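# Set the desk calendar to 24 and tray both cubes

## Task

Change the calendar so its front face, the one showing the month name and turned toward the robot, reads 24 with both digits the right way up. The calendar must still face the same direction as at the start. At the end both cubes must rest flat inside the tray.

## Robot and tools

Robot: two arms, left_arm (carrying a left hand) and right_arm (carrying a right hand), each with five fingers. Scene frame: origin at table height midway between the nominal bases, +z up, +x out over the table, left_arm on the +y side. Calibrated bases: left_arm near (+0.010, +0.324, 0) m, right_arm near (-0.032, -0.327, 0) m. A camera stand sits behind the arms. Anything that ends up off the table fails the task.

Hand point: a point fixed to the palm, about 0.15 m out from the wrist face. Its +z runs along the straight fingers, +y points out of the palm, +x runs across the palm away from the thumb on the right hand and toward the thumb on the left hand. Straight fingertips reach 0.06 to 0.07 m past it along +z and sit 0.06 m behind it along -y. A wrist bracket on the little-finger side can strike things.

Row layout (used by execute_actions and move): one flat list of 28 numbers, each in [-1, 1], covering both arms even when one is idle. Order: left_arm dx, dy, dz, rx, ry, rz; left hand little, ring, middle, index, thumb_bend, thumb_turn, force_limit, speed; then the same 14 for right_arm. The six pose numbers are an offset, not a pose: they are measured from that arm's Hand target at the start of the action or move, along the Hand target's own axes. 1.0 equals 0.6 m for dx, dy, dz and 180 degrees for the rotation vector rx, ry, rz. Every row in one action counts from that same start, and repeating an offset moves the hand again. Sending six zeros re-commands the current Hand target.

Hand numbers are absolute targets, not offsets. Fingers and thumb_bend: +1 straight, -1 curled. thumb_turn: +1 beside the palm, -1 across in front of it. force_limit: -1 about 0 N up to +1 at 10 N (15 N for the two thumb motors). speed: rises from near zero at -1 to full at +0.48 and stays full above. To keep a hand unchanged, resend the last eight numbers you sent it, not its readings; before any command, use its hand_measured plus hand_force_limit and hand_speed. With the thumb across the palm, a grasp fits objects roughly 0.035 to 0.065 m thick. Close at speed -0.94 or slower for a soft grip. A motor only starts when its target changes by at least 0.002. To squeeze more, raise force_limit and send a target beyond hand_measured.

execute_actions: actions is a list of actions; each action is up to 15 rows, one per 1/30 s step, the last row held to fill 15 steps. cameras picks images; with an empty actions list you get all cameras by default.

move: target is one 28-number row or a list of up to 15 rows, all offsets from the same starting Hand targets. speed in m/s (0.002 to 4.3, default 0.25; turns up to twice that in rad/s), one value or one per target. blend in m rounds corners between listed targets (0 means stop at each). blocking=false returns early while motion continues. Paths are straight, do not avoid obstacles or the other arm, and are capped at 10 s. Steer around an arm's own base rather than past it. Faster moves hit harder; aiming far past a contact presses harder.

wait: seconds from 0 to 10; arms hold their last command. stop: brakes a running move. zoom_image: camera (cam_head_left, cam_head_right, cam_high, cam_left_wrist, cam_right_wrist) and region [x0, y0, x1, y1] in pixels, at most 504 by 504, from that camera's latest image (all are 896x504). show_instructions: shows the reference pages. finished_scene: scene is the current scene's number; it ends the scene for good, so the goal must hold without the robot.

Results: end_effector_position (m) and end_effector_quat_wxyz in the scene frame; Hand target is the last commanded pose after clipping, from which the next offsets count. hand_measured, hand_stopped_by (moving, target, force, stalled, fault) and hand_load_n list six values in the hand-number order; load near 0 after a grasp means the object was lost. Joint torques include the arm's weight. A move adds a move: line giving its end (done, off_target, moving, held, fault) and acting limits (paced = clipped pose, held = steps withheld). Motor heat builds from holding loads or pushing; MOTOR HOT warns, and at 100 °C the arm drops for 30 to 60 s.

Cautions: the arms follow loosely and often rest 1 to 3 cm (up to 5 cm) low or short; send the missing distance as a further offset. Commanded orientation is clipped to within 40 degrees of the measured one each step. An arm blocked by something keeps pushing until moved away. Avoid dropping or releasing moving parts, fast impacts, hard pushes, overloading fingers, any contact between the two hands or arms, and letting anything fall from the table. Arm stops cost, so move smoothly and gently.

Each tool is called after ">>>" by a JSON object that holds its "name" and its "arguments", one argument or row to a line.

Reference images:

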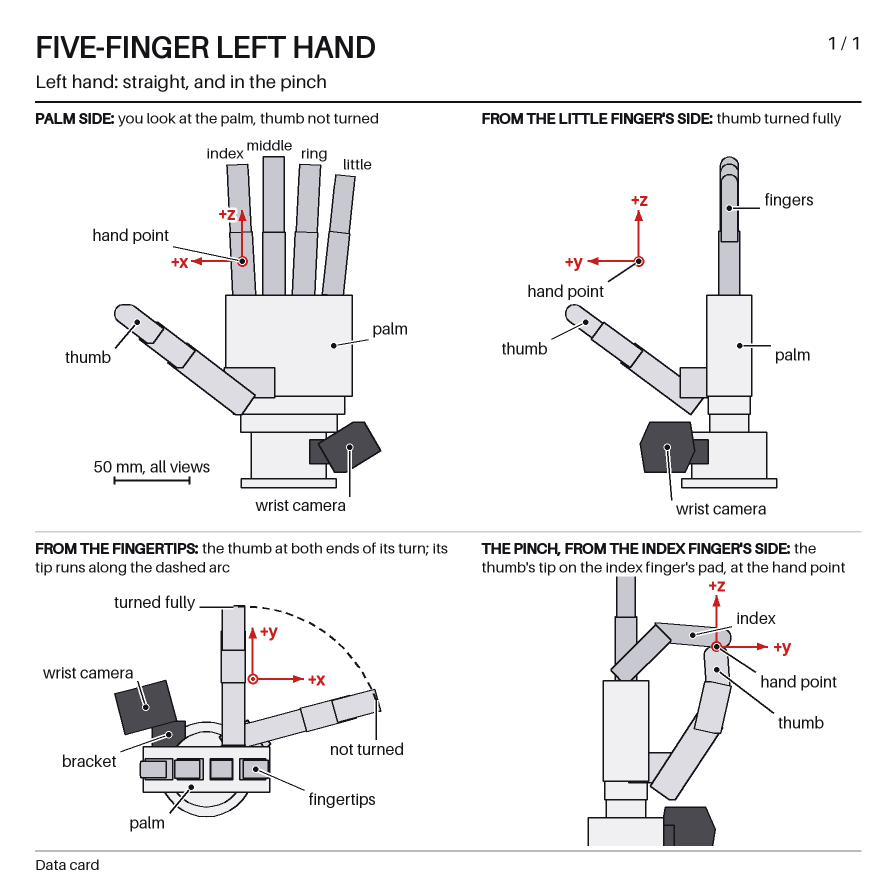

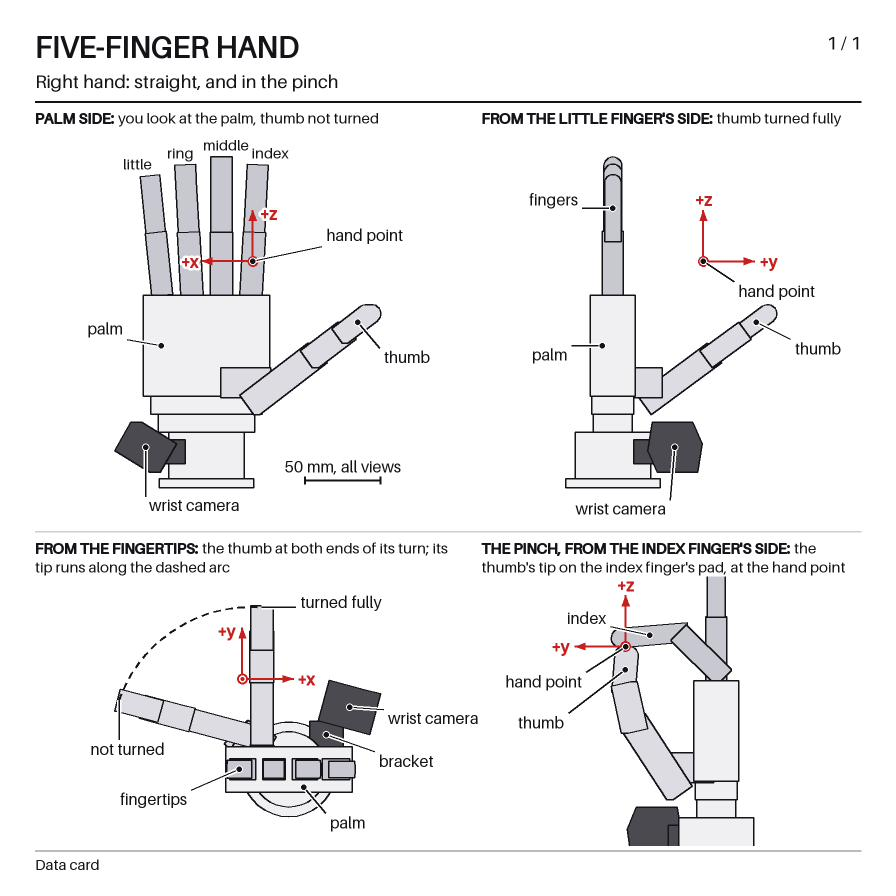

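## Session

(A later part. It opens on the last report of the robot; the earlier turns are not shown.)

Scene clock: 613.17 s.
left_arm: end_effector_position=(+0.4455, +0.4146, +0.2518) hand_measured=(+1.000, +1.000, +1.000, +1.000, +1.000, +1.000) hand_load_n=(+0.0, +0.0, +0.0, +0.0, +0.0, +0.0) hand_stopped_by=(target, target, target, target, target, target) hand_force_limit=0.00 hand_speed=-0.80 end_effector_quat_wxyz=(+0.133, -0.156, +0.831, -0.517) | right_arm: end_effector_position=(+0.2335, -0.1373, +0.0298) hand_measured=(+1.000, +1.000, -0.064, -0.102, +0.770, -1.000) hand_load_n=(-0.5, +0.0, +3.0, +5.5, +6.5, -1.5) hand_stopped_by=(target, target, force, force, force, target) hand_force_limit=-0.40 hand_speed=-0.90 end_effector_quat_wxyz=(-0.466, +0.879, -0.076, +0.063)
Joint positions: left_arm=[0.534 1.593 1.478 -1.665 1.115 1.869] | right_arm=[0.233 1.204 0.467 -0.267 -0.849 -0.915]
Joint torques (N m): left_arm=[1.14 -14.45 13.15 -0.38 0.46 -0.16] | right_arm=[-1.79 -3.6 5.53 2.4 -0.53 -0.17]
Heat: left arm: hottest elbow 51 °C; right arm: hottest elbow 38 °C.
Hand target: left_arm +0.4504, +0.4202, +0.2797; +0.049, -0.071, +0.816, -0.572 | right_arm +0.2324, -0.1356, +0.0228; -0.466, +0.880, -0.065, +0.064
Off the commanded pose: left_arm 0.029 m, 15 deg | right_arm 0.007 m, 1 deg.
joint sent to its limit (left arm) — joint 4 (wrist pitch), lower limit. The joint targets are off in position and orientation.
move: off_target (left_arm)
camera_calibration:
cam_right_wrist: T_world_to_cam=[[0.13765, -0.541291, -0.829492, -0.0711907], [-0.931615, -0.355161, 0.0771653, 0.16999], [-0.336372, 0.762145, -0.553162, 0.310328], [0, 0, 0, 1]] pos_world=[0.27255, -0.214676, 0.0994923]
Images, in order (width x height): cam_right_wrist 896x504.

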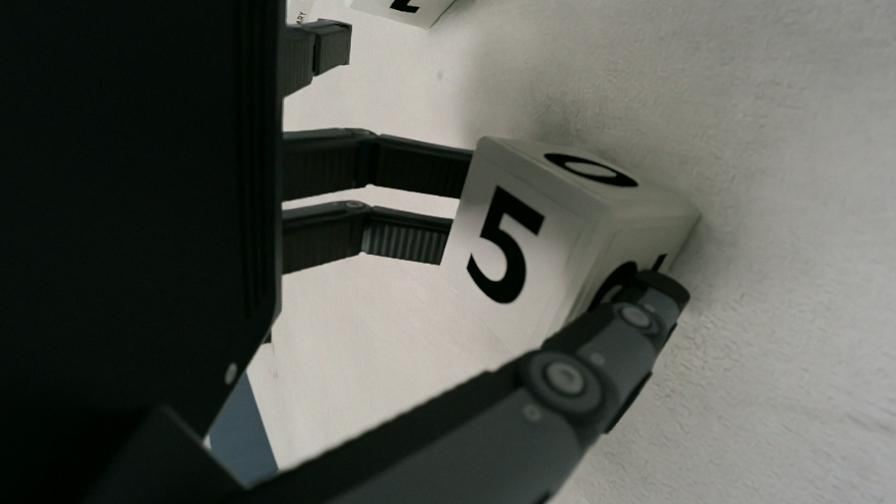

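>>> {"name": "move", "arguments": {
  "target": [
    [0,0,0,0,0,0,1,1,1,1,1,1,0,-0.8,0,0,0,0,0,0,1,1,0.4,0.4,1,-1,-0.4,-0.6],
    [0,0,0,0,0,0,1,1,1,1,1,1,0,-0.8,0.011,-0.1754,-0.1179,0,0,0,1,1,0.4,0.4,1,-1,-0.4,-0.6],
    [0,0,0,0,0,0,1,1,1,1,1,1,0,-0.8,0.0474,-0.1281,-0.0951,-0.0125,0.4122,0.292,1,1,0.4,0.4,1,-1,-0.4,-0.6]
  ],
  "speed": [0.1,0.15,0.25],
  "blend": [0.0,0.03,0.0],
  "cameras": ["cam_right_wrist","cam_head_right","cam_high"]
}}

Scene clock: 636.03 s.
left_arm: end_effector_position=(+0.4455, +0.4146, +0.2518) hand_measured=(+1.000, +1.000, +1.000, +1.000, +1.000, +1.000) hand_load_n=(+0.0, +0.0, +0.0, +0.0, +0.0, +0.0) hand_stopped_by=(target, target, target, target, target, target) hand_force_limit=0.00 hand_speed=-0.80 end_effector_quat_wxyz=(+0.133, -0.156, +0.831, -0.517) | right_arm: end_effector_position=(+0.2391, -0.1624, +0.0895) hand_measured=(+1.000, +1.000, +0.400, +0.400, +1.000, -1.000) hand_load_n=(+0.0, +0.0, +0.0, +0.0, +0.0, +0.0) hand_stopped_by=(target, target, target, target, target, target) hand_force_limit=-0.40 hand_speed=-0.60 end_effector_quat_wxyz=(+0.273, -0.580, +0.674, -0.366)
Joint positions: left_arm=[0.534 1.593 1.478 -1.665 1.115 1.869] | right_arm=[0.855 0.863 0.465 -0.578 0.791 0.74]
Joint torques (N m): left_arm=[1.26 -14.27 13.07 -0.38 0.47 -0.18] | right_arm=[-1.14 -1.61 12.25 1.2 0.6 0.08]
Heat: left arm: hottest elbow 51 °C; right arm: hottest elbow 37 °C.
Hand target: left_arm +0.4504, +0.4202, +0.2797; +0.049, -0.071, +0.816, -0.572 | right_arm +0.2547, -0.1441, +0.1198; +0.300, -0.561, +0.680, -0.364
Off the commanded pose: left_arm 0.029 m, 15 deg | right_arm 0.039 m, 4 deg.
joint sent to its limit (left arm) — joint 4 (wrist pitch), lower limit. The joint targets are off in position and orientation.
move: off_target (left_arm, right_arm)
camera_calibration:
cam_right_wrist: T_world_to_cam=[[-0.567342, -0.153752, -0.809002, 0.193495], [-0.364138, 0.927989, 0.0789993, 0.234259], [0.738598, 0.339408, -0.582474, 0.0412374], [0, 0, 0, 1]] pos_world=[0.164623, -0.201636, 0.162051]
Images, in order (width x height): cam_head_right 896x504, cam_high 896x504, cam_right_wrist 896x504.

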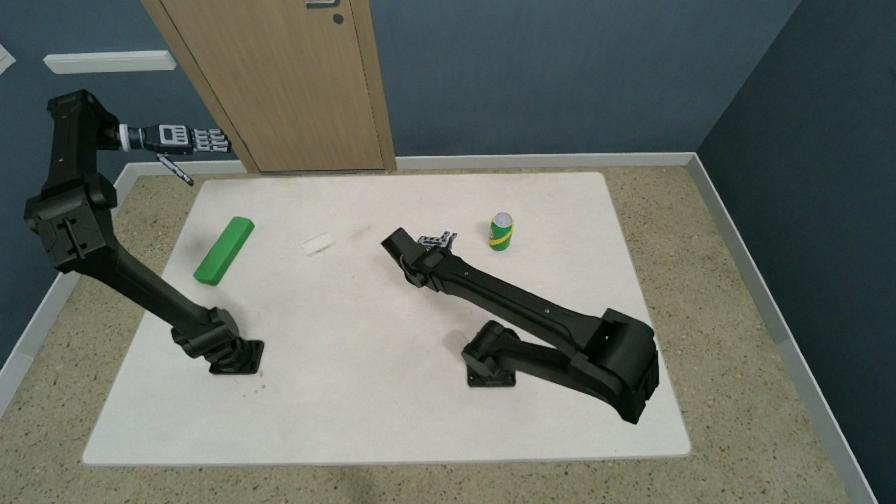

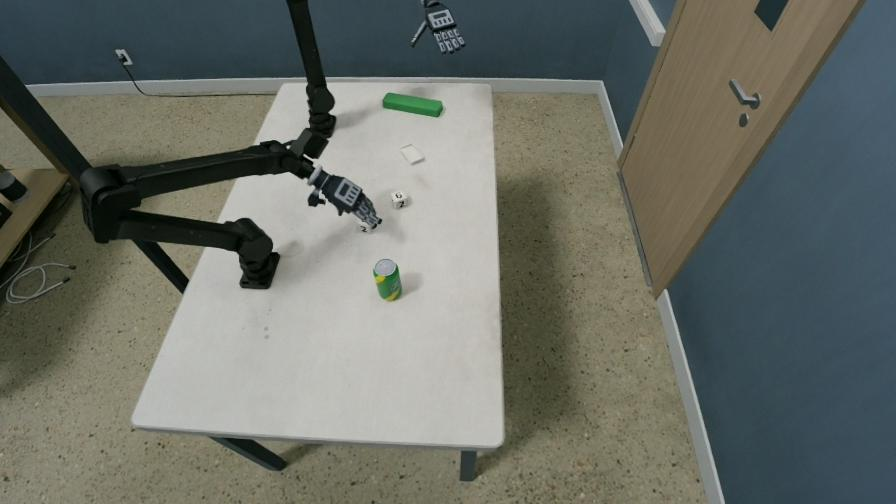

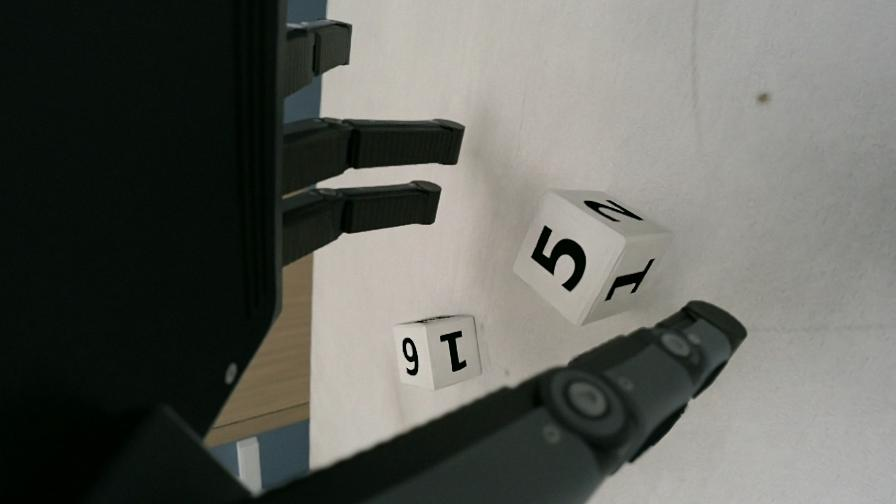

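>>> {"name": "zoom_image", "arguments": {
  "camera": "cam_right_wrist",
  "region": [490, 170, 690, 340]
}}

Scaled by 2.520 from the camera's 896x504 image, which has a finer 1280x720 frame.

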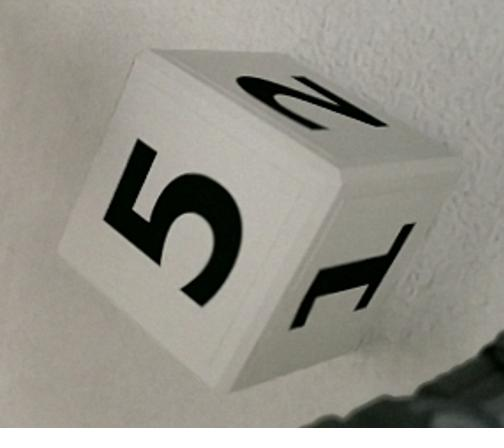

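>>> {"name": "move", "arguments": {
  "target": [0,0,0,0,0,0,1,1,1,1,1,1,0,-0.8,-0.01,0.0743,0.0685,0,0,0,1,1,0.4,0.4,1,-1,-0.4,-0.6],
  "speed": 0.12,
  "cameras": ["cam_right_wrist"]
}}

Scene clock: 654.87 s.
left_arm: end_effector_position=(+0.4455, +0.4146, +0.2518) hand_measured=(+1.000, +1.000, +1.000, +1.000, +1.000, +1.000) hand_load_n=(+0.0, +0.0, +0.0, -0.5, +0.0, +0.0) hand_stopped_by=(target, target, target, target, target, target) hand_force_limit=0.00 hand_speed=-0.80 end_effector_quat_wxyz=(+0.133, -0.156, +0.831, -0.517) | right_arm: end_effector_position=(+0.2582, -0.1401, +0.0559) hand_measured=(+1.000, +1.000, +0.400, +0.400, +1.000, -1.000) hand_load_n=(+0.0, +0.0, +0.0, +0.0, +0.0, +0.0) hand_stopped_by=(target, target, target, target, target, target) hand_force_limit=-0.40 hand_speed=-0.60 end_effector_quat_wxyz=(+0.292, -0.571, +0.677, -0.362)
Joint positions: left_arm=[0.534 1.593 1.478 -1.665 1.115 1.869] | right_arm=[0.855 1.023 0.43 -0.342 0.788 0.742]
Joint torques (N m): left_arm=[1.14 -14.27 13.11 -0.43 0.44 -0.17] | right_arm=[-3.02 -3.25 7.08 2.65 0.24 -0.11]
Heat: left arm: hottest elbow 51 °C; right arm: hottest elbow 41 °C.
Hand target: left_arm +0.4504, +0.4202, +0.2797; +0.049, -0.071, +0.816, -0.572 | right_arm +0.2650, -0.1400, +0.0599; +0.300, -0.561, +0.680, -0.364
Off the commanded pose: left_arm 0.029 m, 15 deg | right_arm 0.008 m, 2 deg.
joint sent to its limit (left arm) — joint 4 (wrist pitch), lower limit. The joint targets are off in position and orientation.
move: off_target (left_arm)
camera_calibration:
cam_right_wrist: T_world_to_cam=[[-0.546044, -0.126531, -0.828146, 0.180024], [-0.367277, 0.924623, 0.100895, 0.222225], [0.752956, 0.359252, -0.551357, -0.00264964], [0, 0, 0, 1]] pos_world=[0.181915, -0.181744, 0.125204]
Images, in order (width x height): cam_right_wrist 896x504.

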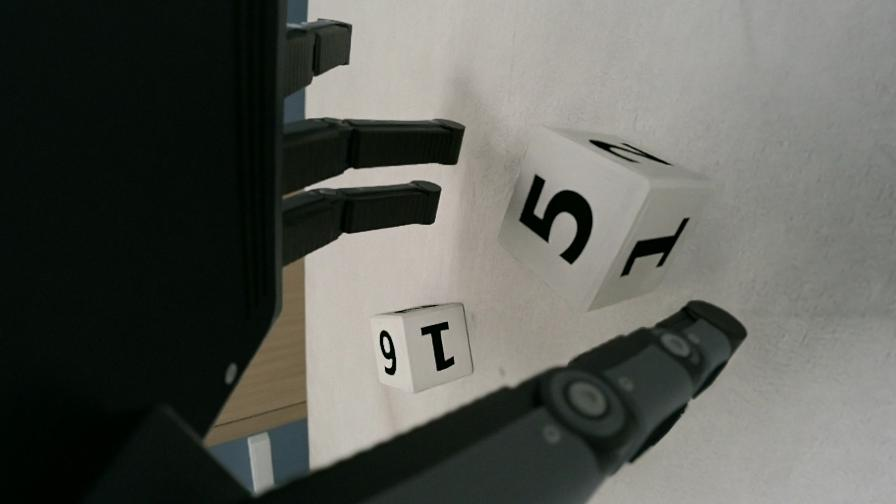

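>>> {"name": "move", "arguments": {
  "target": [0,0,0,0,0,0,1,1,1,1,1,1,0,-0.8,0.0133,0.0278,0.03,0,0,0,1,1,0.4,0.4,1,-1,-0.4,-0.6],
  "speed": 0.1,
  "cameras": ["cam_right_wrist"]
}}

Scene clock: 663.77 s.
left_arm: end_effector_position=(+0.4455, +0.4146, +0.2518) hand_measured=(+1.000, +1.000, +1.000, +1.000, +1.000, +1.000) hand_load_n=(+0.0, +0.0, +0.0, +0.0, +0.0, +0.0) hand_stopped_by=(target, target, target, target, target, target) hand_force_limit=0.00 hand_speed=-0.80 end_effector_quat_wxyz=(+0.133, -0.156, +0.831, -0.517) | right_arm: end_effector_position=(+0.2638, -0.1488, +0.0337) hand_measured=(+1.000, +1.000, +0.400, +0.400, +1.000, -1.000) hand_load_n=(+0.0, +0.0, +0.0, +0.0, +0.0, +0.0) hand_stopped_by=(target, target, target, target, target, target) hand_force_limit=-0.40 hand_speed=-0.60 end_effector_quat_wxyz=(+0.295, -0.563, +0.683, -0.360)
Joint positions: left_arm=[0.534 1.593 1.478 -1.665 1.115 1.869] | right_arm=[0.814 1.071 0.378 -0.21 0.765 0.717]
Joint torques (N m): left_arm=[1.2 -14.15 13.12 -0.31 0.45 -0.17] | right_arm=[-3.49 -3.25 6.57 2.69 0.2 -0.17]
Heat: left arm: hottest elbow 51 °C; right arm: hottest elbow 40 °C.
Hand target: left_arm +0.4504, +0.4202, +0.2797; +0.049, -0.071, +0.816, -0.572 | right_arm +0.2691, -0.1489, +0.0360; +0.300, -0.561, +0.680, -0.364
Off the commanded pose: left_arm 0.029 m, 15 deg | right_arm 0.006 m, 1 deg.
joint sent to its limit (left arm) — joint 4 (wrist pitch), lower limit. The joint targets are off in position and orientation.
move: off_target (left_arm)
camera_calibration:
cam_right_wrist: T_world_to_cam=[[-0.54378, -0.105678, -0.832548, 0.166283], [-0.35528, 0.927747, 0.11429, 0.231437], [0.760315, 0.357936, -0.542035, -0.018385], [0, 0, 0, 1]] pos_world=[0.186625, -0.190562, 0.102022]
Images, in order (width x height): cam_right_wrist 896x504.

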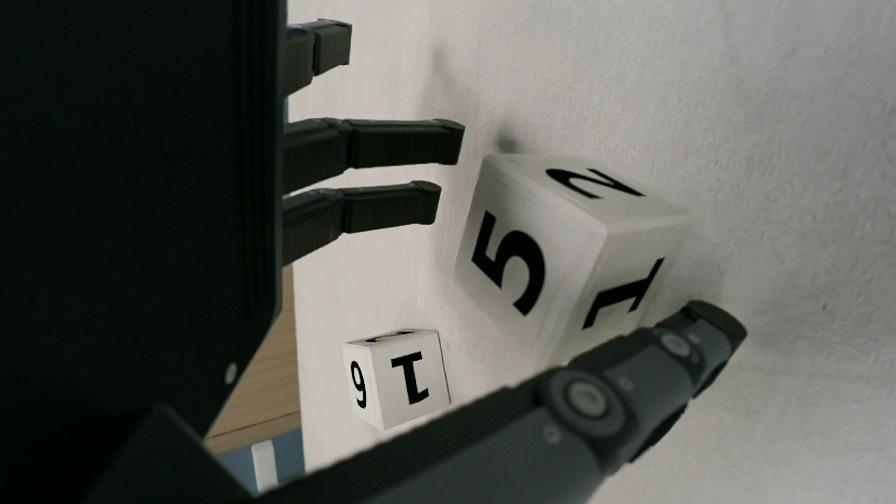

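>>> {"name": "move", "arguments": {
  "target": [
    [0,0,0,0,0,0,1,1,1,1,1,1,0,-0.8,0,0,0,0,0,0,1,1,-0.02,-0.02,0.8,-1,-0.4,-0.7],
    [0,0,0,0,0,0,1,1,1,1,1,1,0,-0.8,0,0,0,0,0,0,1,1,-0.25,-0.25,0.0,-1,-0.4,-0.9]
  ],
  "speed": 0.1,
  "cameras": ["cam_right_wrist"]
}}

Scene clock: 669.30 s.
left_arm: end_effector_position=(+0.4455, +0.4146, +0.2518) hand_measured=(+1.000, +1.000, +1.000, +1.000, +1.000, +1.000) hand_load_n=(-0.5, -0.5, +0.0, +0.0, +0.0, +0.0) hand_stopped_by=(target, target, target, target, target, target) hand_force_limit=0.00 hand_speed=-0.80 end_effector_quat_wxyz=(+0.133, -0.156, +0.831, -0.517) | right_arm: end_effector_position=(+0.2635, -0.1484, +0.0337) hand_measured=(+1.000, +1.000, -0.064, -0.092, +0.772, -1.000) hand_load_n=(+0.0, +0.0, +3.0, +4.0, +6.0, -1.0) hand_stopped_by=(target, target, force, force, force, target) hand_force_limit=-0.40 hand_speed=-0.90 end_effector_quat_wxyz=(+0.295, -0.564, +0.682, -0.360)
Joint positions: left_arm=[0.534 1.593 1.478 -1.665 1.115 1.869] | right_arm=[0.816 1.071 0.378 -0.21 0.765 0.716]
Joint torques (N m): left_arm=[1.38 -13.98 13.26 -0.38 0.44 -0.18] | right_arm=[-3.37 -3.14 6.5 2.69 0.21 -0.18]
Heat: left arm: hottest elbow 51 °C; right arm: hottest elbow 39 °C.
Hand target: left_arm +0.4504, +0.4202, +0.2797; +0.049, -0.071, +0.816, -0.572 | right_arm +0.2691, -0.1489, +0.0360; +0.300, -0.561, +0.680, -0.364
Off the commanded pose: left_arm 0.029 m, 15 deg | right_arm 0.006 m, 1 deg.
joint sent to its limit (left arm) — joint 4 (wrist pitch), lower limit. The joint targets are off in position and orientation.
move: off_target (left_arm)
camera_calibration:
cam_right_wrist: T_world_to_cam=[[-0.543735, -0.108048, -0.832273, 0.165717], [-0.357453, 0.927048, 0.113177, 0.23147], [0.759328, 0.359037, -0.542691, -0.0178802], [0, 0, 0, 1]] pos_world=[0.186423, -0.190259, 0.102021]
Images, in order (width x height): cam_right_wrist 896x504.

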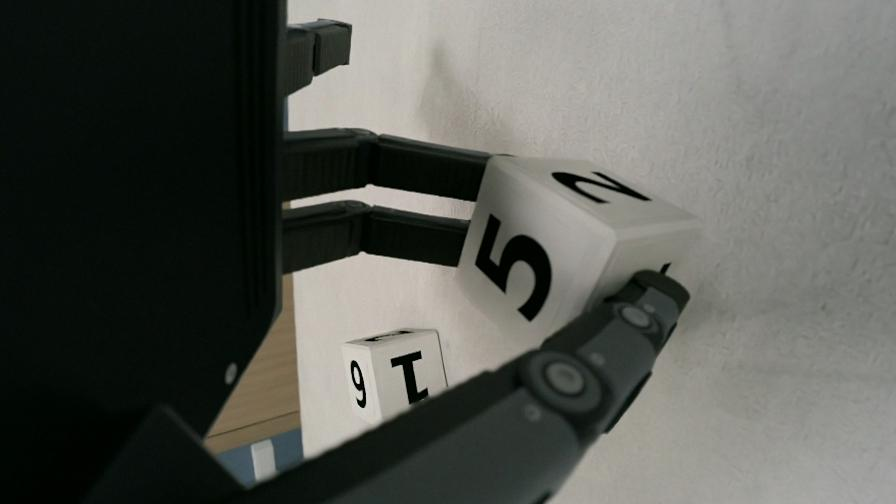

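>>> {"name": "move", "arguments": {
  "target": [
    [0,0,0,0,0,0,1,1,1,1,1,1,0,-0.8,0,-0.1383,-0.0925,0,0,0,1,1,-0.25,-0.25,0.0,-1,-0.4,-0.9],
    [0,0,0,0,0,0,1,1,1,1,1,1,0,-0.8,-0.5577,-0.1523,-0.0535,0,-0.6087,-0.407,1,1,-0.25,-0.25,0.0,-1,-0.4,-0.9]
  ],
  "speed": [0.12,0.25],
  "blend": [0.03,0.0],
  "cameras": ["all"]
}}

Scene clock: 698.57 s.
left_arm: end_effector_position=(+0.4455, +0.4146, +0.2518) hand_measured=(+1.000, +1.000, +1.000, +1.000, +1.000, +1.000) hand_load_n=(+0.0, +0.0, +0.0, +0.0, +0.0, +0.0) hand_stopped_by=(target, target, target, target, target, target) hand_force_limit=0.00 hand_speed=-0.80 end_effector_quat_wxyz=(+0.133, -0.156, +0.831, -0.517) | right_arm: end_effector_position=(+0.3415, +0.1580, +0.1112) hand_measured=(+1.000, +1.000, -0.064, -0.092, +0.772, -1.000) hand_load_n=(+0.0, +0.0, +3.5, +4.0, +6.0, -1.5) hand_stopped_by=(target, target, force, force, force, target) hand_force_limit=-0.40 hand_speed=-0.90 end_effector_quat_wxyz=(-0.439, +0.860, +0.214, -0.145)
Joint positions: left_arm=[0.534 1.593 1.478 -1.665 1.115 1.869] | right_arm=[0.711 1.982 1.694 -1.089 -0.949 -1.258]
Joint torques (N m): left_arm=[1.08 -14.45 13.14 -0.34 0.46 -0.18] | right_arm=[-1.55 -16.97 12.15 0.57 -1.01 -0.19]
Heat: left arm: hottest elbow 52 °C; right arm: hottest elbow 38 °C.
Hand target: left_arm +0.4504, +0.4202, +0.2797; +0.049, -0.071, +0.816, -0.572 | right_arm +0.3564, +0.1750, +0.1299; -0.454, +0.850, +0.235, -0.125
Off the commanded pose: left_arm 0.029 m, 15 deg | right_arm 0.029 m, 4 deg.
joint sent to its limit (left arm) — joint 4 (wrist pitch), lower limit. The joint targets are off in position and orientation.
move: off_target (left_arm, right_arm)
camera_calibration:
cam_left_wrist: T_world_to_cam=[[-0.0878285, -0.523493, 0.847491, 0.045405], [-0.983282, 0.181792, 0.0103912, 0.36001], [-0.159507, -0.83241, -0.530707, 0.662861], [0, 0, 0, 1]] pos_world=[0.46371, 0.510094, 0.309564]
cam_right_wrist: T_world_to_cam=[[0.392833, -0.374303, -0.839988, 0.028921], [-0.462111, -0.870063, 0.171591, 0.279776], [-0.795069, 0.320761, -0.514759, 0.388711], [0, 0, 0, 1]] pos_world=[0.426979, 0.129565, 0.176379]

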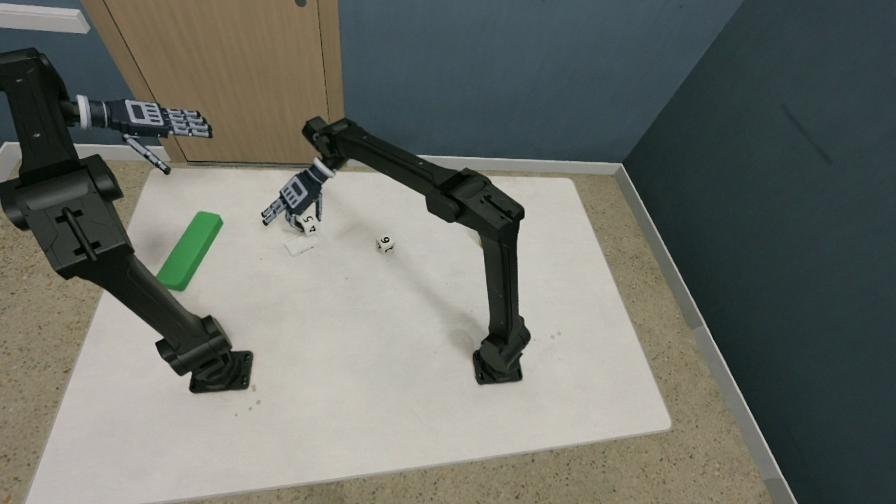

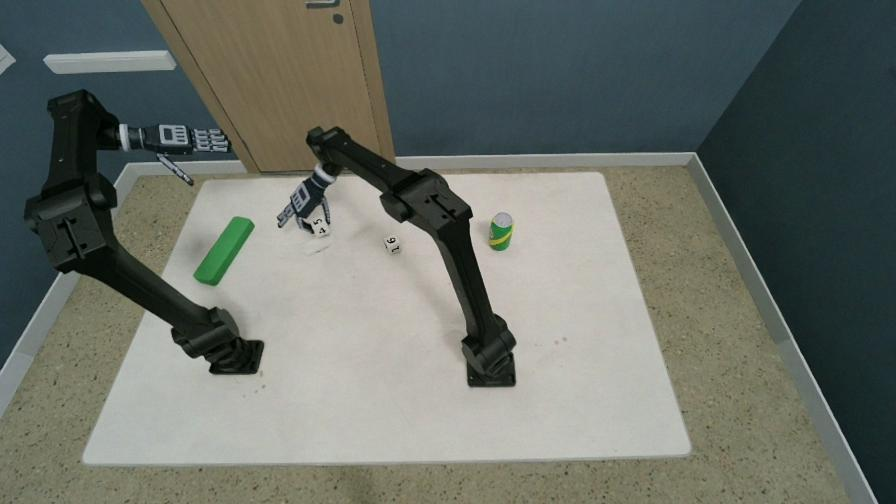

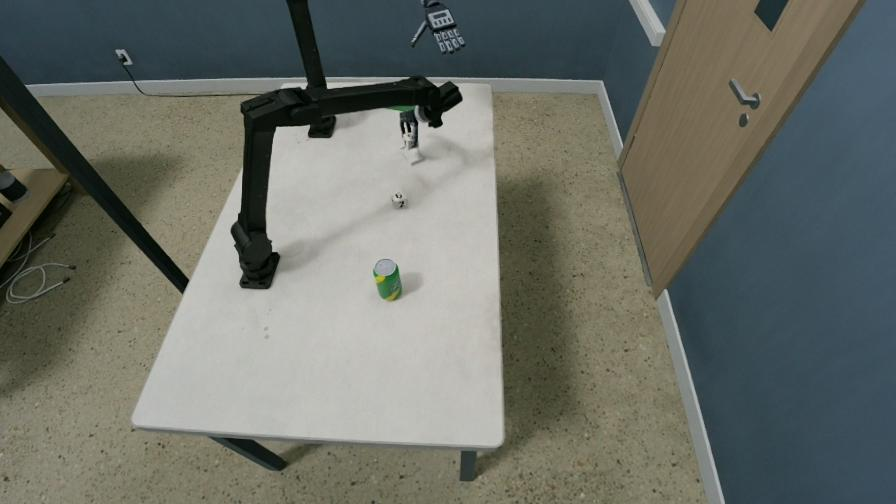

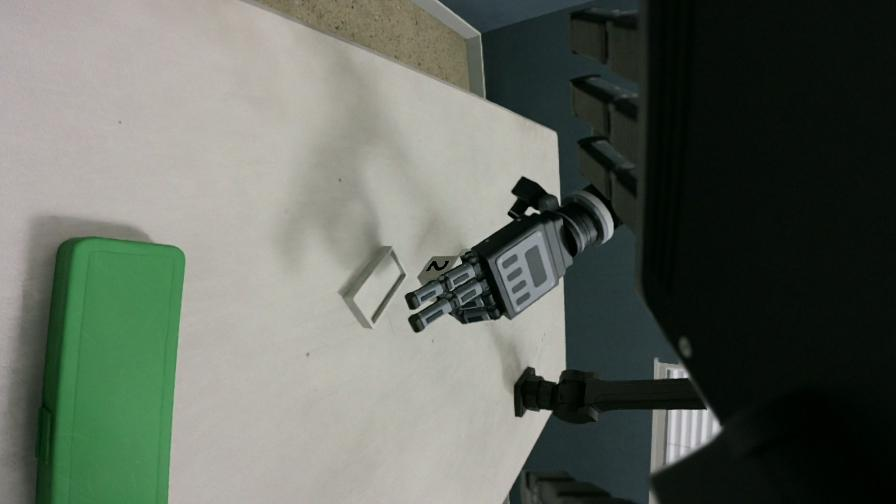

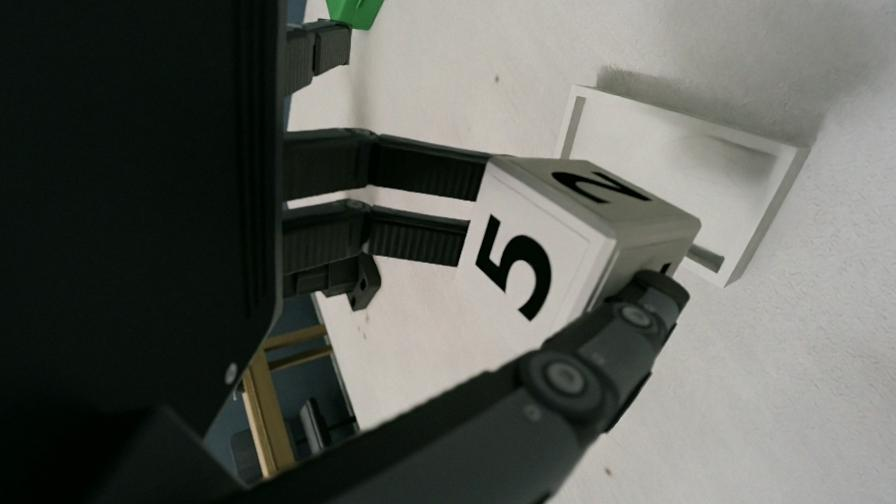

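>>> {"name": "zoom_image", "arguments": {
  "camera": "cam_right_wrist",
  "region": [540, 60, 840, 310]
}}

Scaled by 1.680 from the camera's 896x504 image, which has a finer 1280x720 frame.

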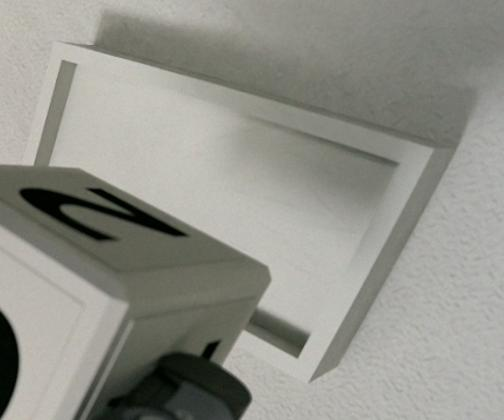

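>>> {"name": "move", "arguments": {
  "target": [0,0,0,0,0,0,1,1,1,1,1,1,0,-0.8,0.0053,0.0555,0.0518,0,0,-0.0248,1,1,-0.25,-0.25,0.0,-1,-0.4,-0.9],
  "speed": 0.12,
  "cameras": ["cam_right_wrist","cam_left_wrist"]
}}

Scene clock: 735.77 s.
left_arm: end_effector_position=(+0.4455, +0.4146, +0.2518) hand_measured=(+1.000, +1.000, +1.000, +1.000, +1.000, +1.000) hand_load_n=(+0.0, +0.0, +0.0, +0.0, +0.0, -0.5) hand_stopped_by=(target, target, target, target, target, target) hand_force_limit=0.00 hand_speed=-0.80 end_effector_quat_wxyz=(+0.133, -0.156, +0.831, -0.517) | right_arm: end_effector_position=(+0.3600, +0.1716, +0.0903) hand_measured=(+1.000, +1.000, -0.064, -0.092, +0.772, -1.000) hand_load_n=(+0.0, +0.0, +3.5, +4.0, +6.0, -1.0) hand_stopped_by=(target, target, force, force, force, target) hand_force_limit=-0.40 hand_speed=-0.90 end_effector_quat_wxyz=(-0.453, +0.848, +0.250, -0.110)
Joint positions: left_arm=[0.534 1.593 1.478 -1.665 1.115 1.869] | right_arm=[0.711 2.015 1.694 -1 -0.949 -1.315]
Joint torques (N m): left_arm=[1.2 -14.56 13.05 -0.39 0.46 -0.15] | right_arm=[-1.14 -17.61 7.34 1.84 -0.9 -0.18]
Motor temperatures (°C): left_arm=[33 37 52 24 24 21] | right_arm=[27 35 46 27 26 21]
Heat: left arm: hottest elbow 52 °C; right arm: hottest elbow 46 °C.
Hand target: left_arm +0.4504, +0.4202, +0.2797; +0.049, -0.071, +0.816, -0.572 | right_arm +0.3554, +0.1829, +0.0849; -0.459, +0.840, +0.268, -0.107
Off the commanded pose: left_arm 0.029 m, 15 deg | right_arm 0.013 m, 2 deg.
joint sent to its limit (left arm) — joint 4 (wrist pitch), lower limit. The joint targets are off in position and orientation.
move: off_target (left_arm, right_arm)
camera_calibration:
cam_left_wrist: T_world_to_cam=[[-0.0878285, -0.523493, 0.847491, 0.045405], [-0.983282, 0.181792, 0.0103912, 0.36001], [-0.159507, -0.83241, -0.530707, 0.662861], [0, 0, 0, 1]] pos_world=[0.46371, 0.510094, 0.309564]
cam_right_wrist: T_world_to_cam=[[0.472356, -0.310475, -0.824915, -0.0318541], [-0.444079, -0.89227, 0.0815408, 0.309124], [-0.761363, 0.327811, -0.559344, 0.378959], [0, 0, 0, 1]] pos_world=[0.440847, 0.141705, 0.160485]
Images, in order (width x height): cam_left_wrist 896x504, cam_right_wrist 896x504.

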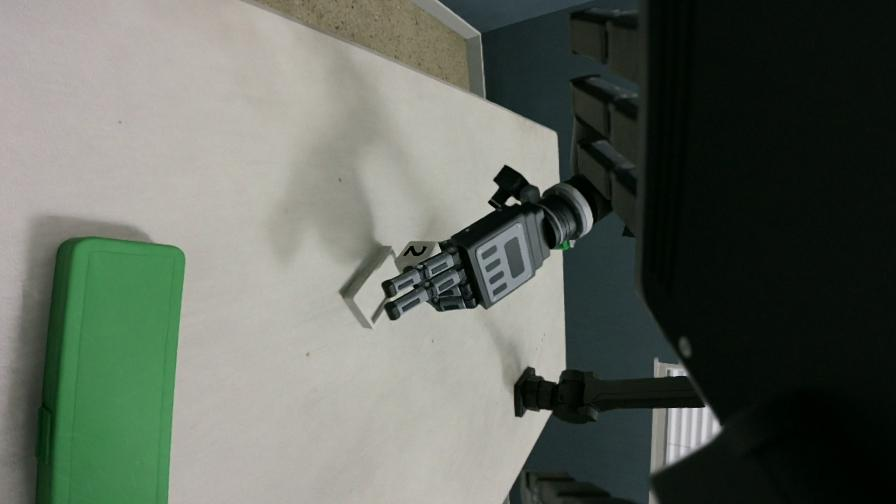

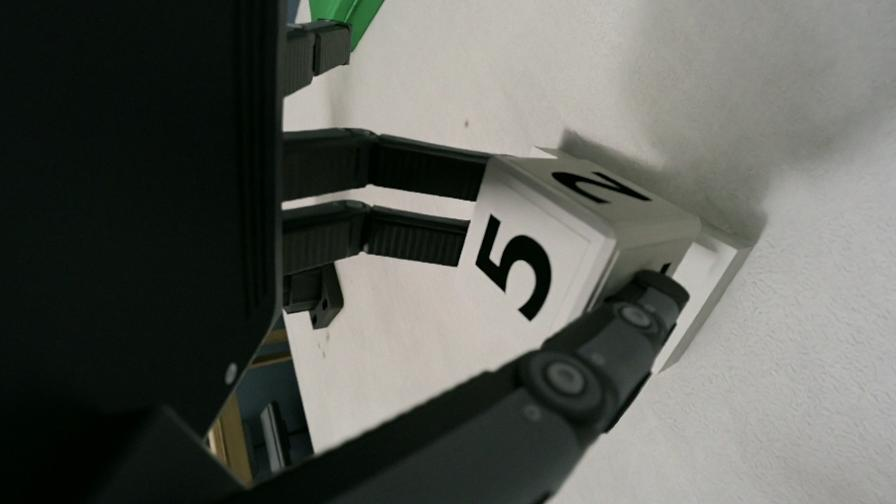

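>>> {"name": "move", "arguments": {
  "target": [0,0,0,0,0,0,1,1,1,1,1,1,0,-0.8,-0.031,0.0282,0.0292,0,-0.0062,0.0092,1,1,-0.25,-0.25,0.0,-1,-0.4,-0.9],
  "speed": 0.1,
  "cameras": ["cam_right_wrist","cam_left_wrist"]
}}

Scene clock: 745.83 s.
left_arm: end_effector_position=(+0.4455, +0.4146, +0.2518) hand_measured=(+1.000, +1.000, +1.000, +1.000, +1.000, +1.000) hand_load_n=(+0.0, +0.0, +0.0, +0.0, +0.0, +0.0) hand_stopped_by=(target, target, target, target, target, target) hand_force_limit=0.00 hand_speed=-0.80 end_effector_quat_wxyz=(+0.133, -0.156, +0.831, -0.517) | right_arm: end_effector_position=(+0.3386, +0.1718, +0.0654) hand_measured=(+1.000, +1.000, -0.064, -0.092, +0.772, -1.000) hand_load_n=(+0.0, +0.0, +3.5, +4.0, +6.0, -1.0) hand_stopped_by=(target, target, force, force, force, target) hand_force_limit=-0.40 hand_speed=-0.90 end_effector_quat_wxyz=(-0.449, +0.847, +0.256, -0.122)
Joint positions: left_arm=[0.534 1.593 1.478 -1.665 1.115 1.869] | right_arm=[0.734 2.015 1.625 -0.948 -0.949 -1.315]
Joint torques (N m): left_arm=[1.14 -14.33 13.08 -0.34 0.45 -0.14] | right_arm=[-1.32 -17.14 7.3 1.84 -0.96 0.01]
Heat: left arm: hottest elbow 52 °C; right arm: hottest elbow 44 °C.
Hand target: left_arm +0.4504, +0.4202, +0.2797; +0.049, -0.071, +0.816, -0.572 | right_arm +0.3384, +0.1779, +0.0600; -0.455, +0.843, +0.260, -0.122
Off the commanded pose: left_arm 0.029 m, 15 deg | right_arm 0.008 m, 1 deg.
joint sent to its limit (left arm) — joint 4 (wrist pitch), lower limit. The joint targets are off in position and orientation.
move: off_target (left_arm)
camera_calibration:
cam_left_wrist: T_world_to_cam=[[-0.0878285, -0.523493, 0.847491, 0.045405], [-0.983282, 0.181792, 0.0103912, 0.36001], [-0.159507, -0.83241, -0.530707, 0.662861], [0, 0, 0, 1]] pos_world=[0.46371, 0.510094, 0.309564]
cam_right_wrist: T_world_to_cam=[[0.468884, -0.308781, -0.827528, -0.0410994], [-0.42233, -0.901238, 0.0969891, 0.294996], [-0.775748, 0.304013, -0.552984, 0.357194], [0, 0, 0, 1]] pos_world=[0.420949, 0.144579, 0.1349]
Images, in order (width x height): cam_left_wrist 896x504, cam_right_wrist 896x504.

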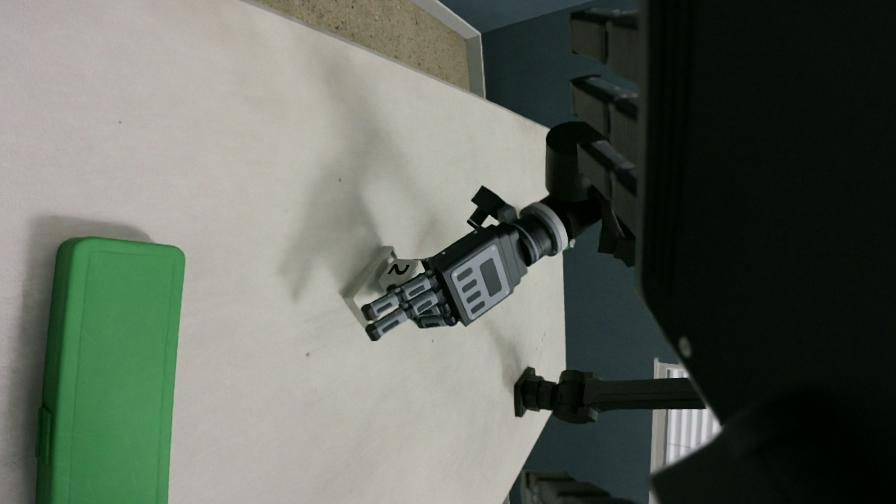

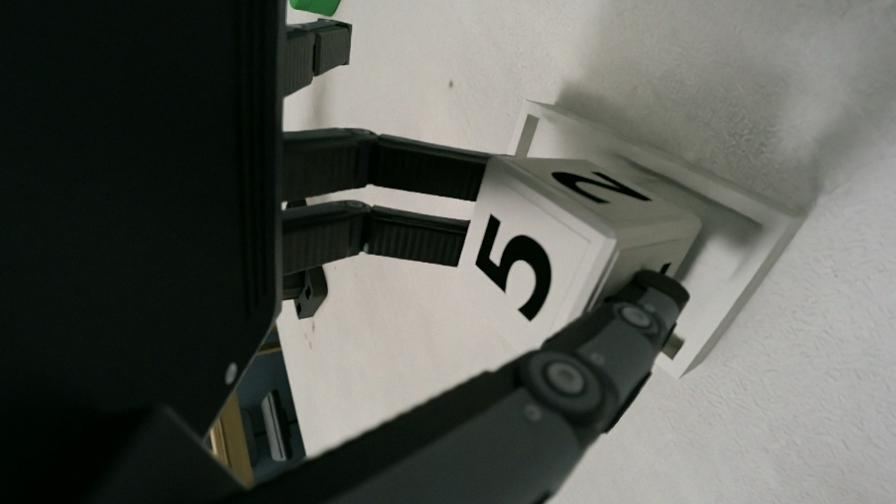

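>>> {"name": "zoom_image", "arguments": {
  "camera": "cam_right_wrist",
  "region": [480, 80, 820, 390]
}}

Scaled by 1.482 from the camera's 896x504 image, which has a finer 1280x720 frame.

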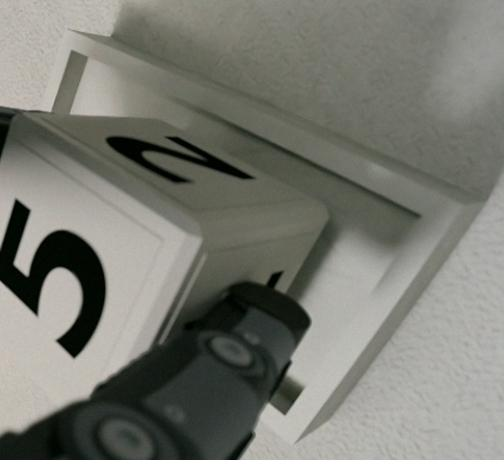

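>>> {"name": "move", "arguments": {
  "target": [0,0,0,0,0,0,1,1,1,1,1,1,0,-0.8,0.004,0.010,-0.0085,0,0,0,1,1,-0.25,-0.25,0.0,-1,-0.4,-0.9],
  "speed": 0.06,
  "cameras": ["cam_right_wrist"]
}}

Scene clock: 777.37 s.
left_arm: end_effector_position=(+0.4455, +0.4146, +0.2518) hand_measured=(+1.000, +1.000, +1.000, +1.000, +1.000, +1.000) hand_load_n=(+0.0, +0.0, +0.0, +0.0, +0.0, +0.0) hand_stopped_by=(target, target, target, target, target, target) hand_force_limit=0.00 hand_speed=-0.80 end_effector_quat_wxyz=(+0.133, -0.156, +0.831, -0.517) | right_arm: end_effector_position=(+0.3379, +0.1718, +0.0622) hand_measured=(+1.000, +1.000, -0.064, -0.092, +0.772, -1.000) hand_load_n=(+0.0, +0.0, +3.5, +4.0, +6.0, -1.0) hand_stopped_by=(target, target, force, force, force, target) hand_force_limit=-0.40 hand_speed=-0.90 end_effector_quat_wxyz=(-0.449, +0.847, +0.255, -0.125)
Joint positions: left_arm=[0.534 1.593 1.478 -1.665 1.115 1.869] | right_arm=[0.734 2.022 1.625 -0.948 -0.952 -1.315]
Joint torques (N m): left_arm=[1.08 -14.62 13.11 -0.39 0.44 -0.15] | right_arm=[-2.43 -17.03 7.84 1.07 -1.02 -0.18]
Motor temperatures (°C): left_arm=[33 37 52 24 24 21] | right_arm=[27 35 39 26 26 21]
Heat: left arm: hottest elbow 52 °C; right arm: hottest elbow 39 °C.
Hand target: left_arm +0.4504, +0.4202, +0.2797; +0.049, -0.071, +0.816, -0.572 | right_arm +0.3446, +0.1729, +0.0579; -0.455, +0.843, +0.260, -0.122
Off the commanded pose: left_arm 0.029 m, 15 deg | right_arm 0.008 m, 1 deg.
joint sent to its limit (left arm) — joint 4 (wrist pitch), lower limit. The joint targets are off in position and orientation.
move: off_target (left_arm)
camera_calibration:
cam_right_wrist: T_world_to_cam=[[0.46365, -0.310006, -0.830015, -0.0412937], [-0.421051, -0.901346, 0.101447, 0.294343], [-0.77958, 0.302443, -0.548437, 0.356181], [0, 0, 0, 1]] pos_world=[0.420751, 0.144779, 0.131208]
Images, in order (width x height): cam_right_wrist 896x504.

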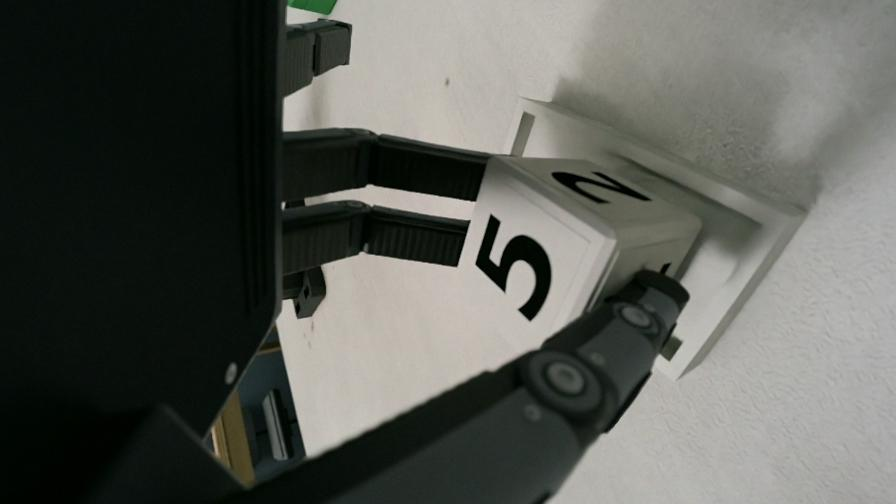

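>>> {"name": "move", "arguments": {
  "target": [0,0,0,0,0,0,1,1,1,1,1,1,0,-0.8,0.0047,0.0072,-0.0103,0,0,0,1,1,-0.25,-0.25,0.0,-1,-0.4,-0.9],
  "speed": 0.06,
  "cameras": ["cam_right_wrist"]
}}

Scene clock: 783.47 s.
left_arm: end_effector_position=(+0.4455, +0.4146, +0.2518) hand_measured=(+1.000, +1.000, +1.000, +1.000, +1.000, +1.000) hand_load_n=(+0.0, +0.0, +0.0, +0.0, +0.0, +0.0) hand_stopped_by=(target, target, target, target, target, target) hand_force_limit=0.00 hand_speed=-0.80 end_effector_quat_wxyz=(+0.133, -0.156, +0.831, -0.517) | right_arm: end_effector_position=(+0.3368, +0.1702, +0.0606) hand_measured=(+1.000, +1.000, -0.064, -0.092, +0.772, -1.000) hand_load_n=(+0.0, +0.0, +3.5, +3.5, +6.0, -1.0) hand_stopped_by=(target, target, force, force, force, target) hand_force_limit=-0.40 hand_speed=-0.90 end_effector_quat_wxyz=(-0.450, +0.845, +0.260, -0.128)
Joint positions: left_arm=[0.534 1.593 1.478 -1.665 1.115 1.869] | right_arm=[0.733 2.025 1.625 -0.96 -0.958 -1.335]
Joint torques (N m): left_arm=[1.49 -14.33 13.12 -0.36 0.46 -0.17] | right_arm=[-3.49 -16.85 8.68 0.61 -0.92 -0.2]
Heat: left arm: hottest elbow 52 °C; right arm: hottest elbow 39 °C.
Hand target: left_arm +0.4504, +0.4202, +0.2797; +0.049, -0.071, +0.816, -0.572 | right_arm +0.3511, +0.1681, +0.0578; -0.455, +0.843, +0.260, -0.122
Off the commanded pose: left_arm 0.029 m, 15 deg | right_arm 0.015 m, 1 deg.
joint sent to its limit (left arm) — joint 4 (wrist pitch), lower limit. The joint targets are off in position and orientation.
move: off_target (left_arm, right_arm)
camera_calibration:
cam_right_wrist: T_world_to_cam=[[0.465698, -0.302187, -0.83175, -0.0445056], [-0.410912, -0.906263, 0.0991886, 0.290147], [-0.783758, 0.295584, -0.546217, 0.35738], [0, 0, 0, 1]] pos_world=[0.420051, 0.143864, 0.129411]
Images, in order (width x height): cam_right_wrist 896x504.

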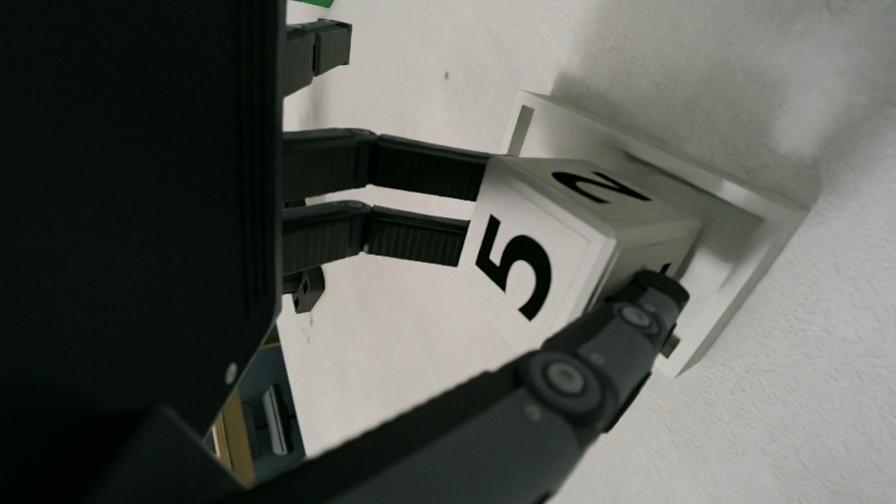

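>>> {"name": "move", "arguments": {
  "target": [0,0,0,0,0,0,1,1,1,1,1,1,0,-0.8,0.0035,0.0054,-0.0077,0,0,0,1,1,-0.25,-0.25,0.0,-1,-0.4,-0.9],
  "speed": 0.06,
  "cameras": ["cam_right_wrist"]
}}

Scene clock: 790.93 s.
left_arm: end_effector_position=(+0.4455, +0.4146, +0.2518) hand_measured=(+1.000, +1.000, +1.000, +1.000, +1.000, +1.000) hand_load_n=(+0.0, +0.0, +0.0, +0.0, +0.0, +0.0) hand_stopped_by=(target, target, target, target, target, target) hand_force_limit=0.00 hand_speed=-0.80 end_effector_quat_wxyz=(+0.133, -0.156, +0.831, -0.517) | right_arm: end_effector_position=(+0.3388, +0.1647, +0.0597) hand_measured=(+1.000, +1.000, -0.064, -0.092, +0.772, -1.000) hand_load_n=(+0.0, +0.0, +3.0, +3.5, +6.0, -1.0) hand_stopped_by=(target, target, force, force, force, target) hand_force_limit=-0.40 hand_speed=-0.90 end_effector_quat_wxyz=(-0.449, +0.845, +0.258, -0.131)
Joint positions: left_arm=[0.534 1.593 1.478 -1.665 1.115 1.869] | right_arm=[0.724 2.026 1.625 -0.977 -0.961 -1.349]
Joint torques (N m): left_arm=[1.26 -14.62 13.16 -0.32 0.46 -0.17] | right_arm=[-3.55 -16.38 9.28 0.58 -0.8 -0.23]
Heat: left arm: hottest elbow 52 °C; right arm: hottest elbow 39 °C.
Hand target: left_arm +0.4504, +0.4202, +0.2797; +0.049, -0.071, +0.816, -0.572 | right_arm +0.3559, +0.1646, +0.0578; -0.455, +0.843, +0.260, -0.122
Off the commanded pose: left_arm 0.029 m, 15 deg | right_arm 0.017 m, 1 deg.
joint sent to its limit (left arm) — joint 4 (wrist pitch), lower limit. The joint targets are off in position and orientation.
move: off_target (left_arm, right_arm)
camera_calibration:
cam_right_wrist: T_world_to_cam=[[0.460216, -0.305571, -0.833563, -0.0452828], [-0.410989, -0.905567, 0.105057, 0.285645], [-0.786949, 0.294237, -0.542342, 0.361162], [0, 0, 0, 1]] pos_world=[0.422453, 0.138566, 0.128118]
Images, in order (width x height): cam_right_wrist 896x504.

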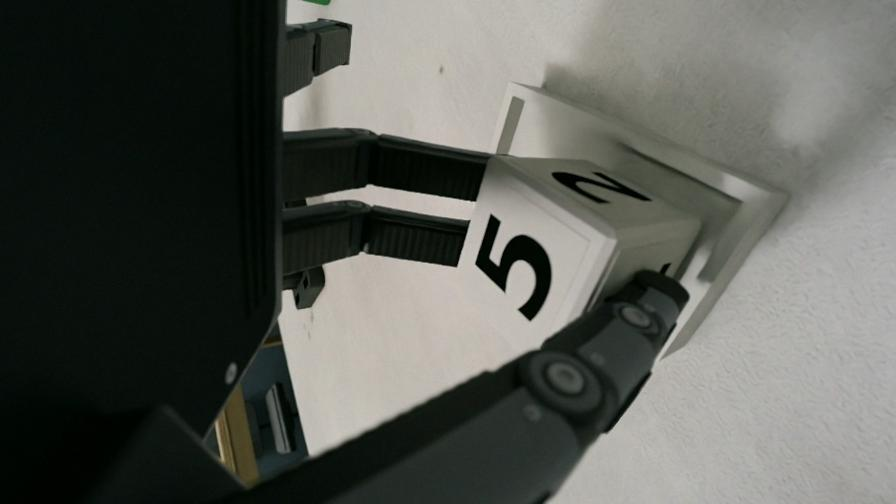

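>>> {"name": "zoom_image", "arguments": {
  "camera": "cam_right_wrist",
  "region": [480, 70, 800, 370]
}}

Scaled by 1.575 from the camera's 896x504 image, which has a finer 1280x720 frame.

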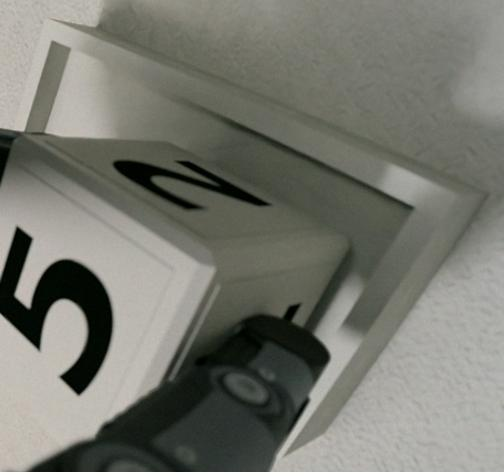

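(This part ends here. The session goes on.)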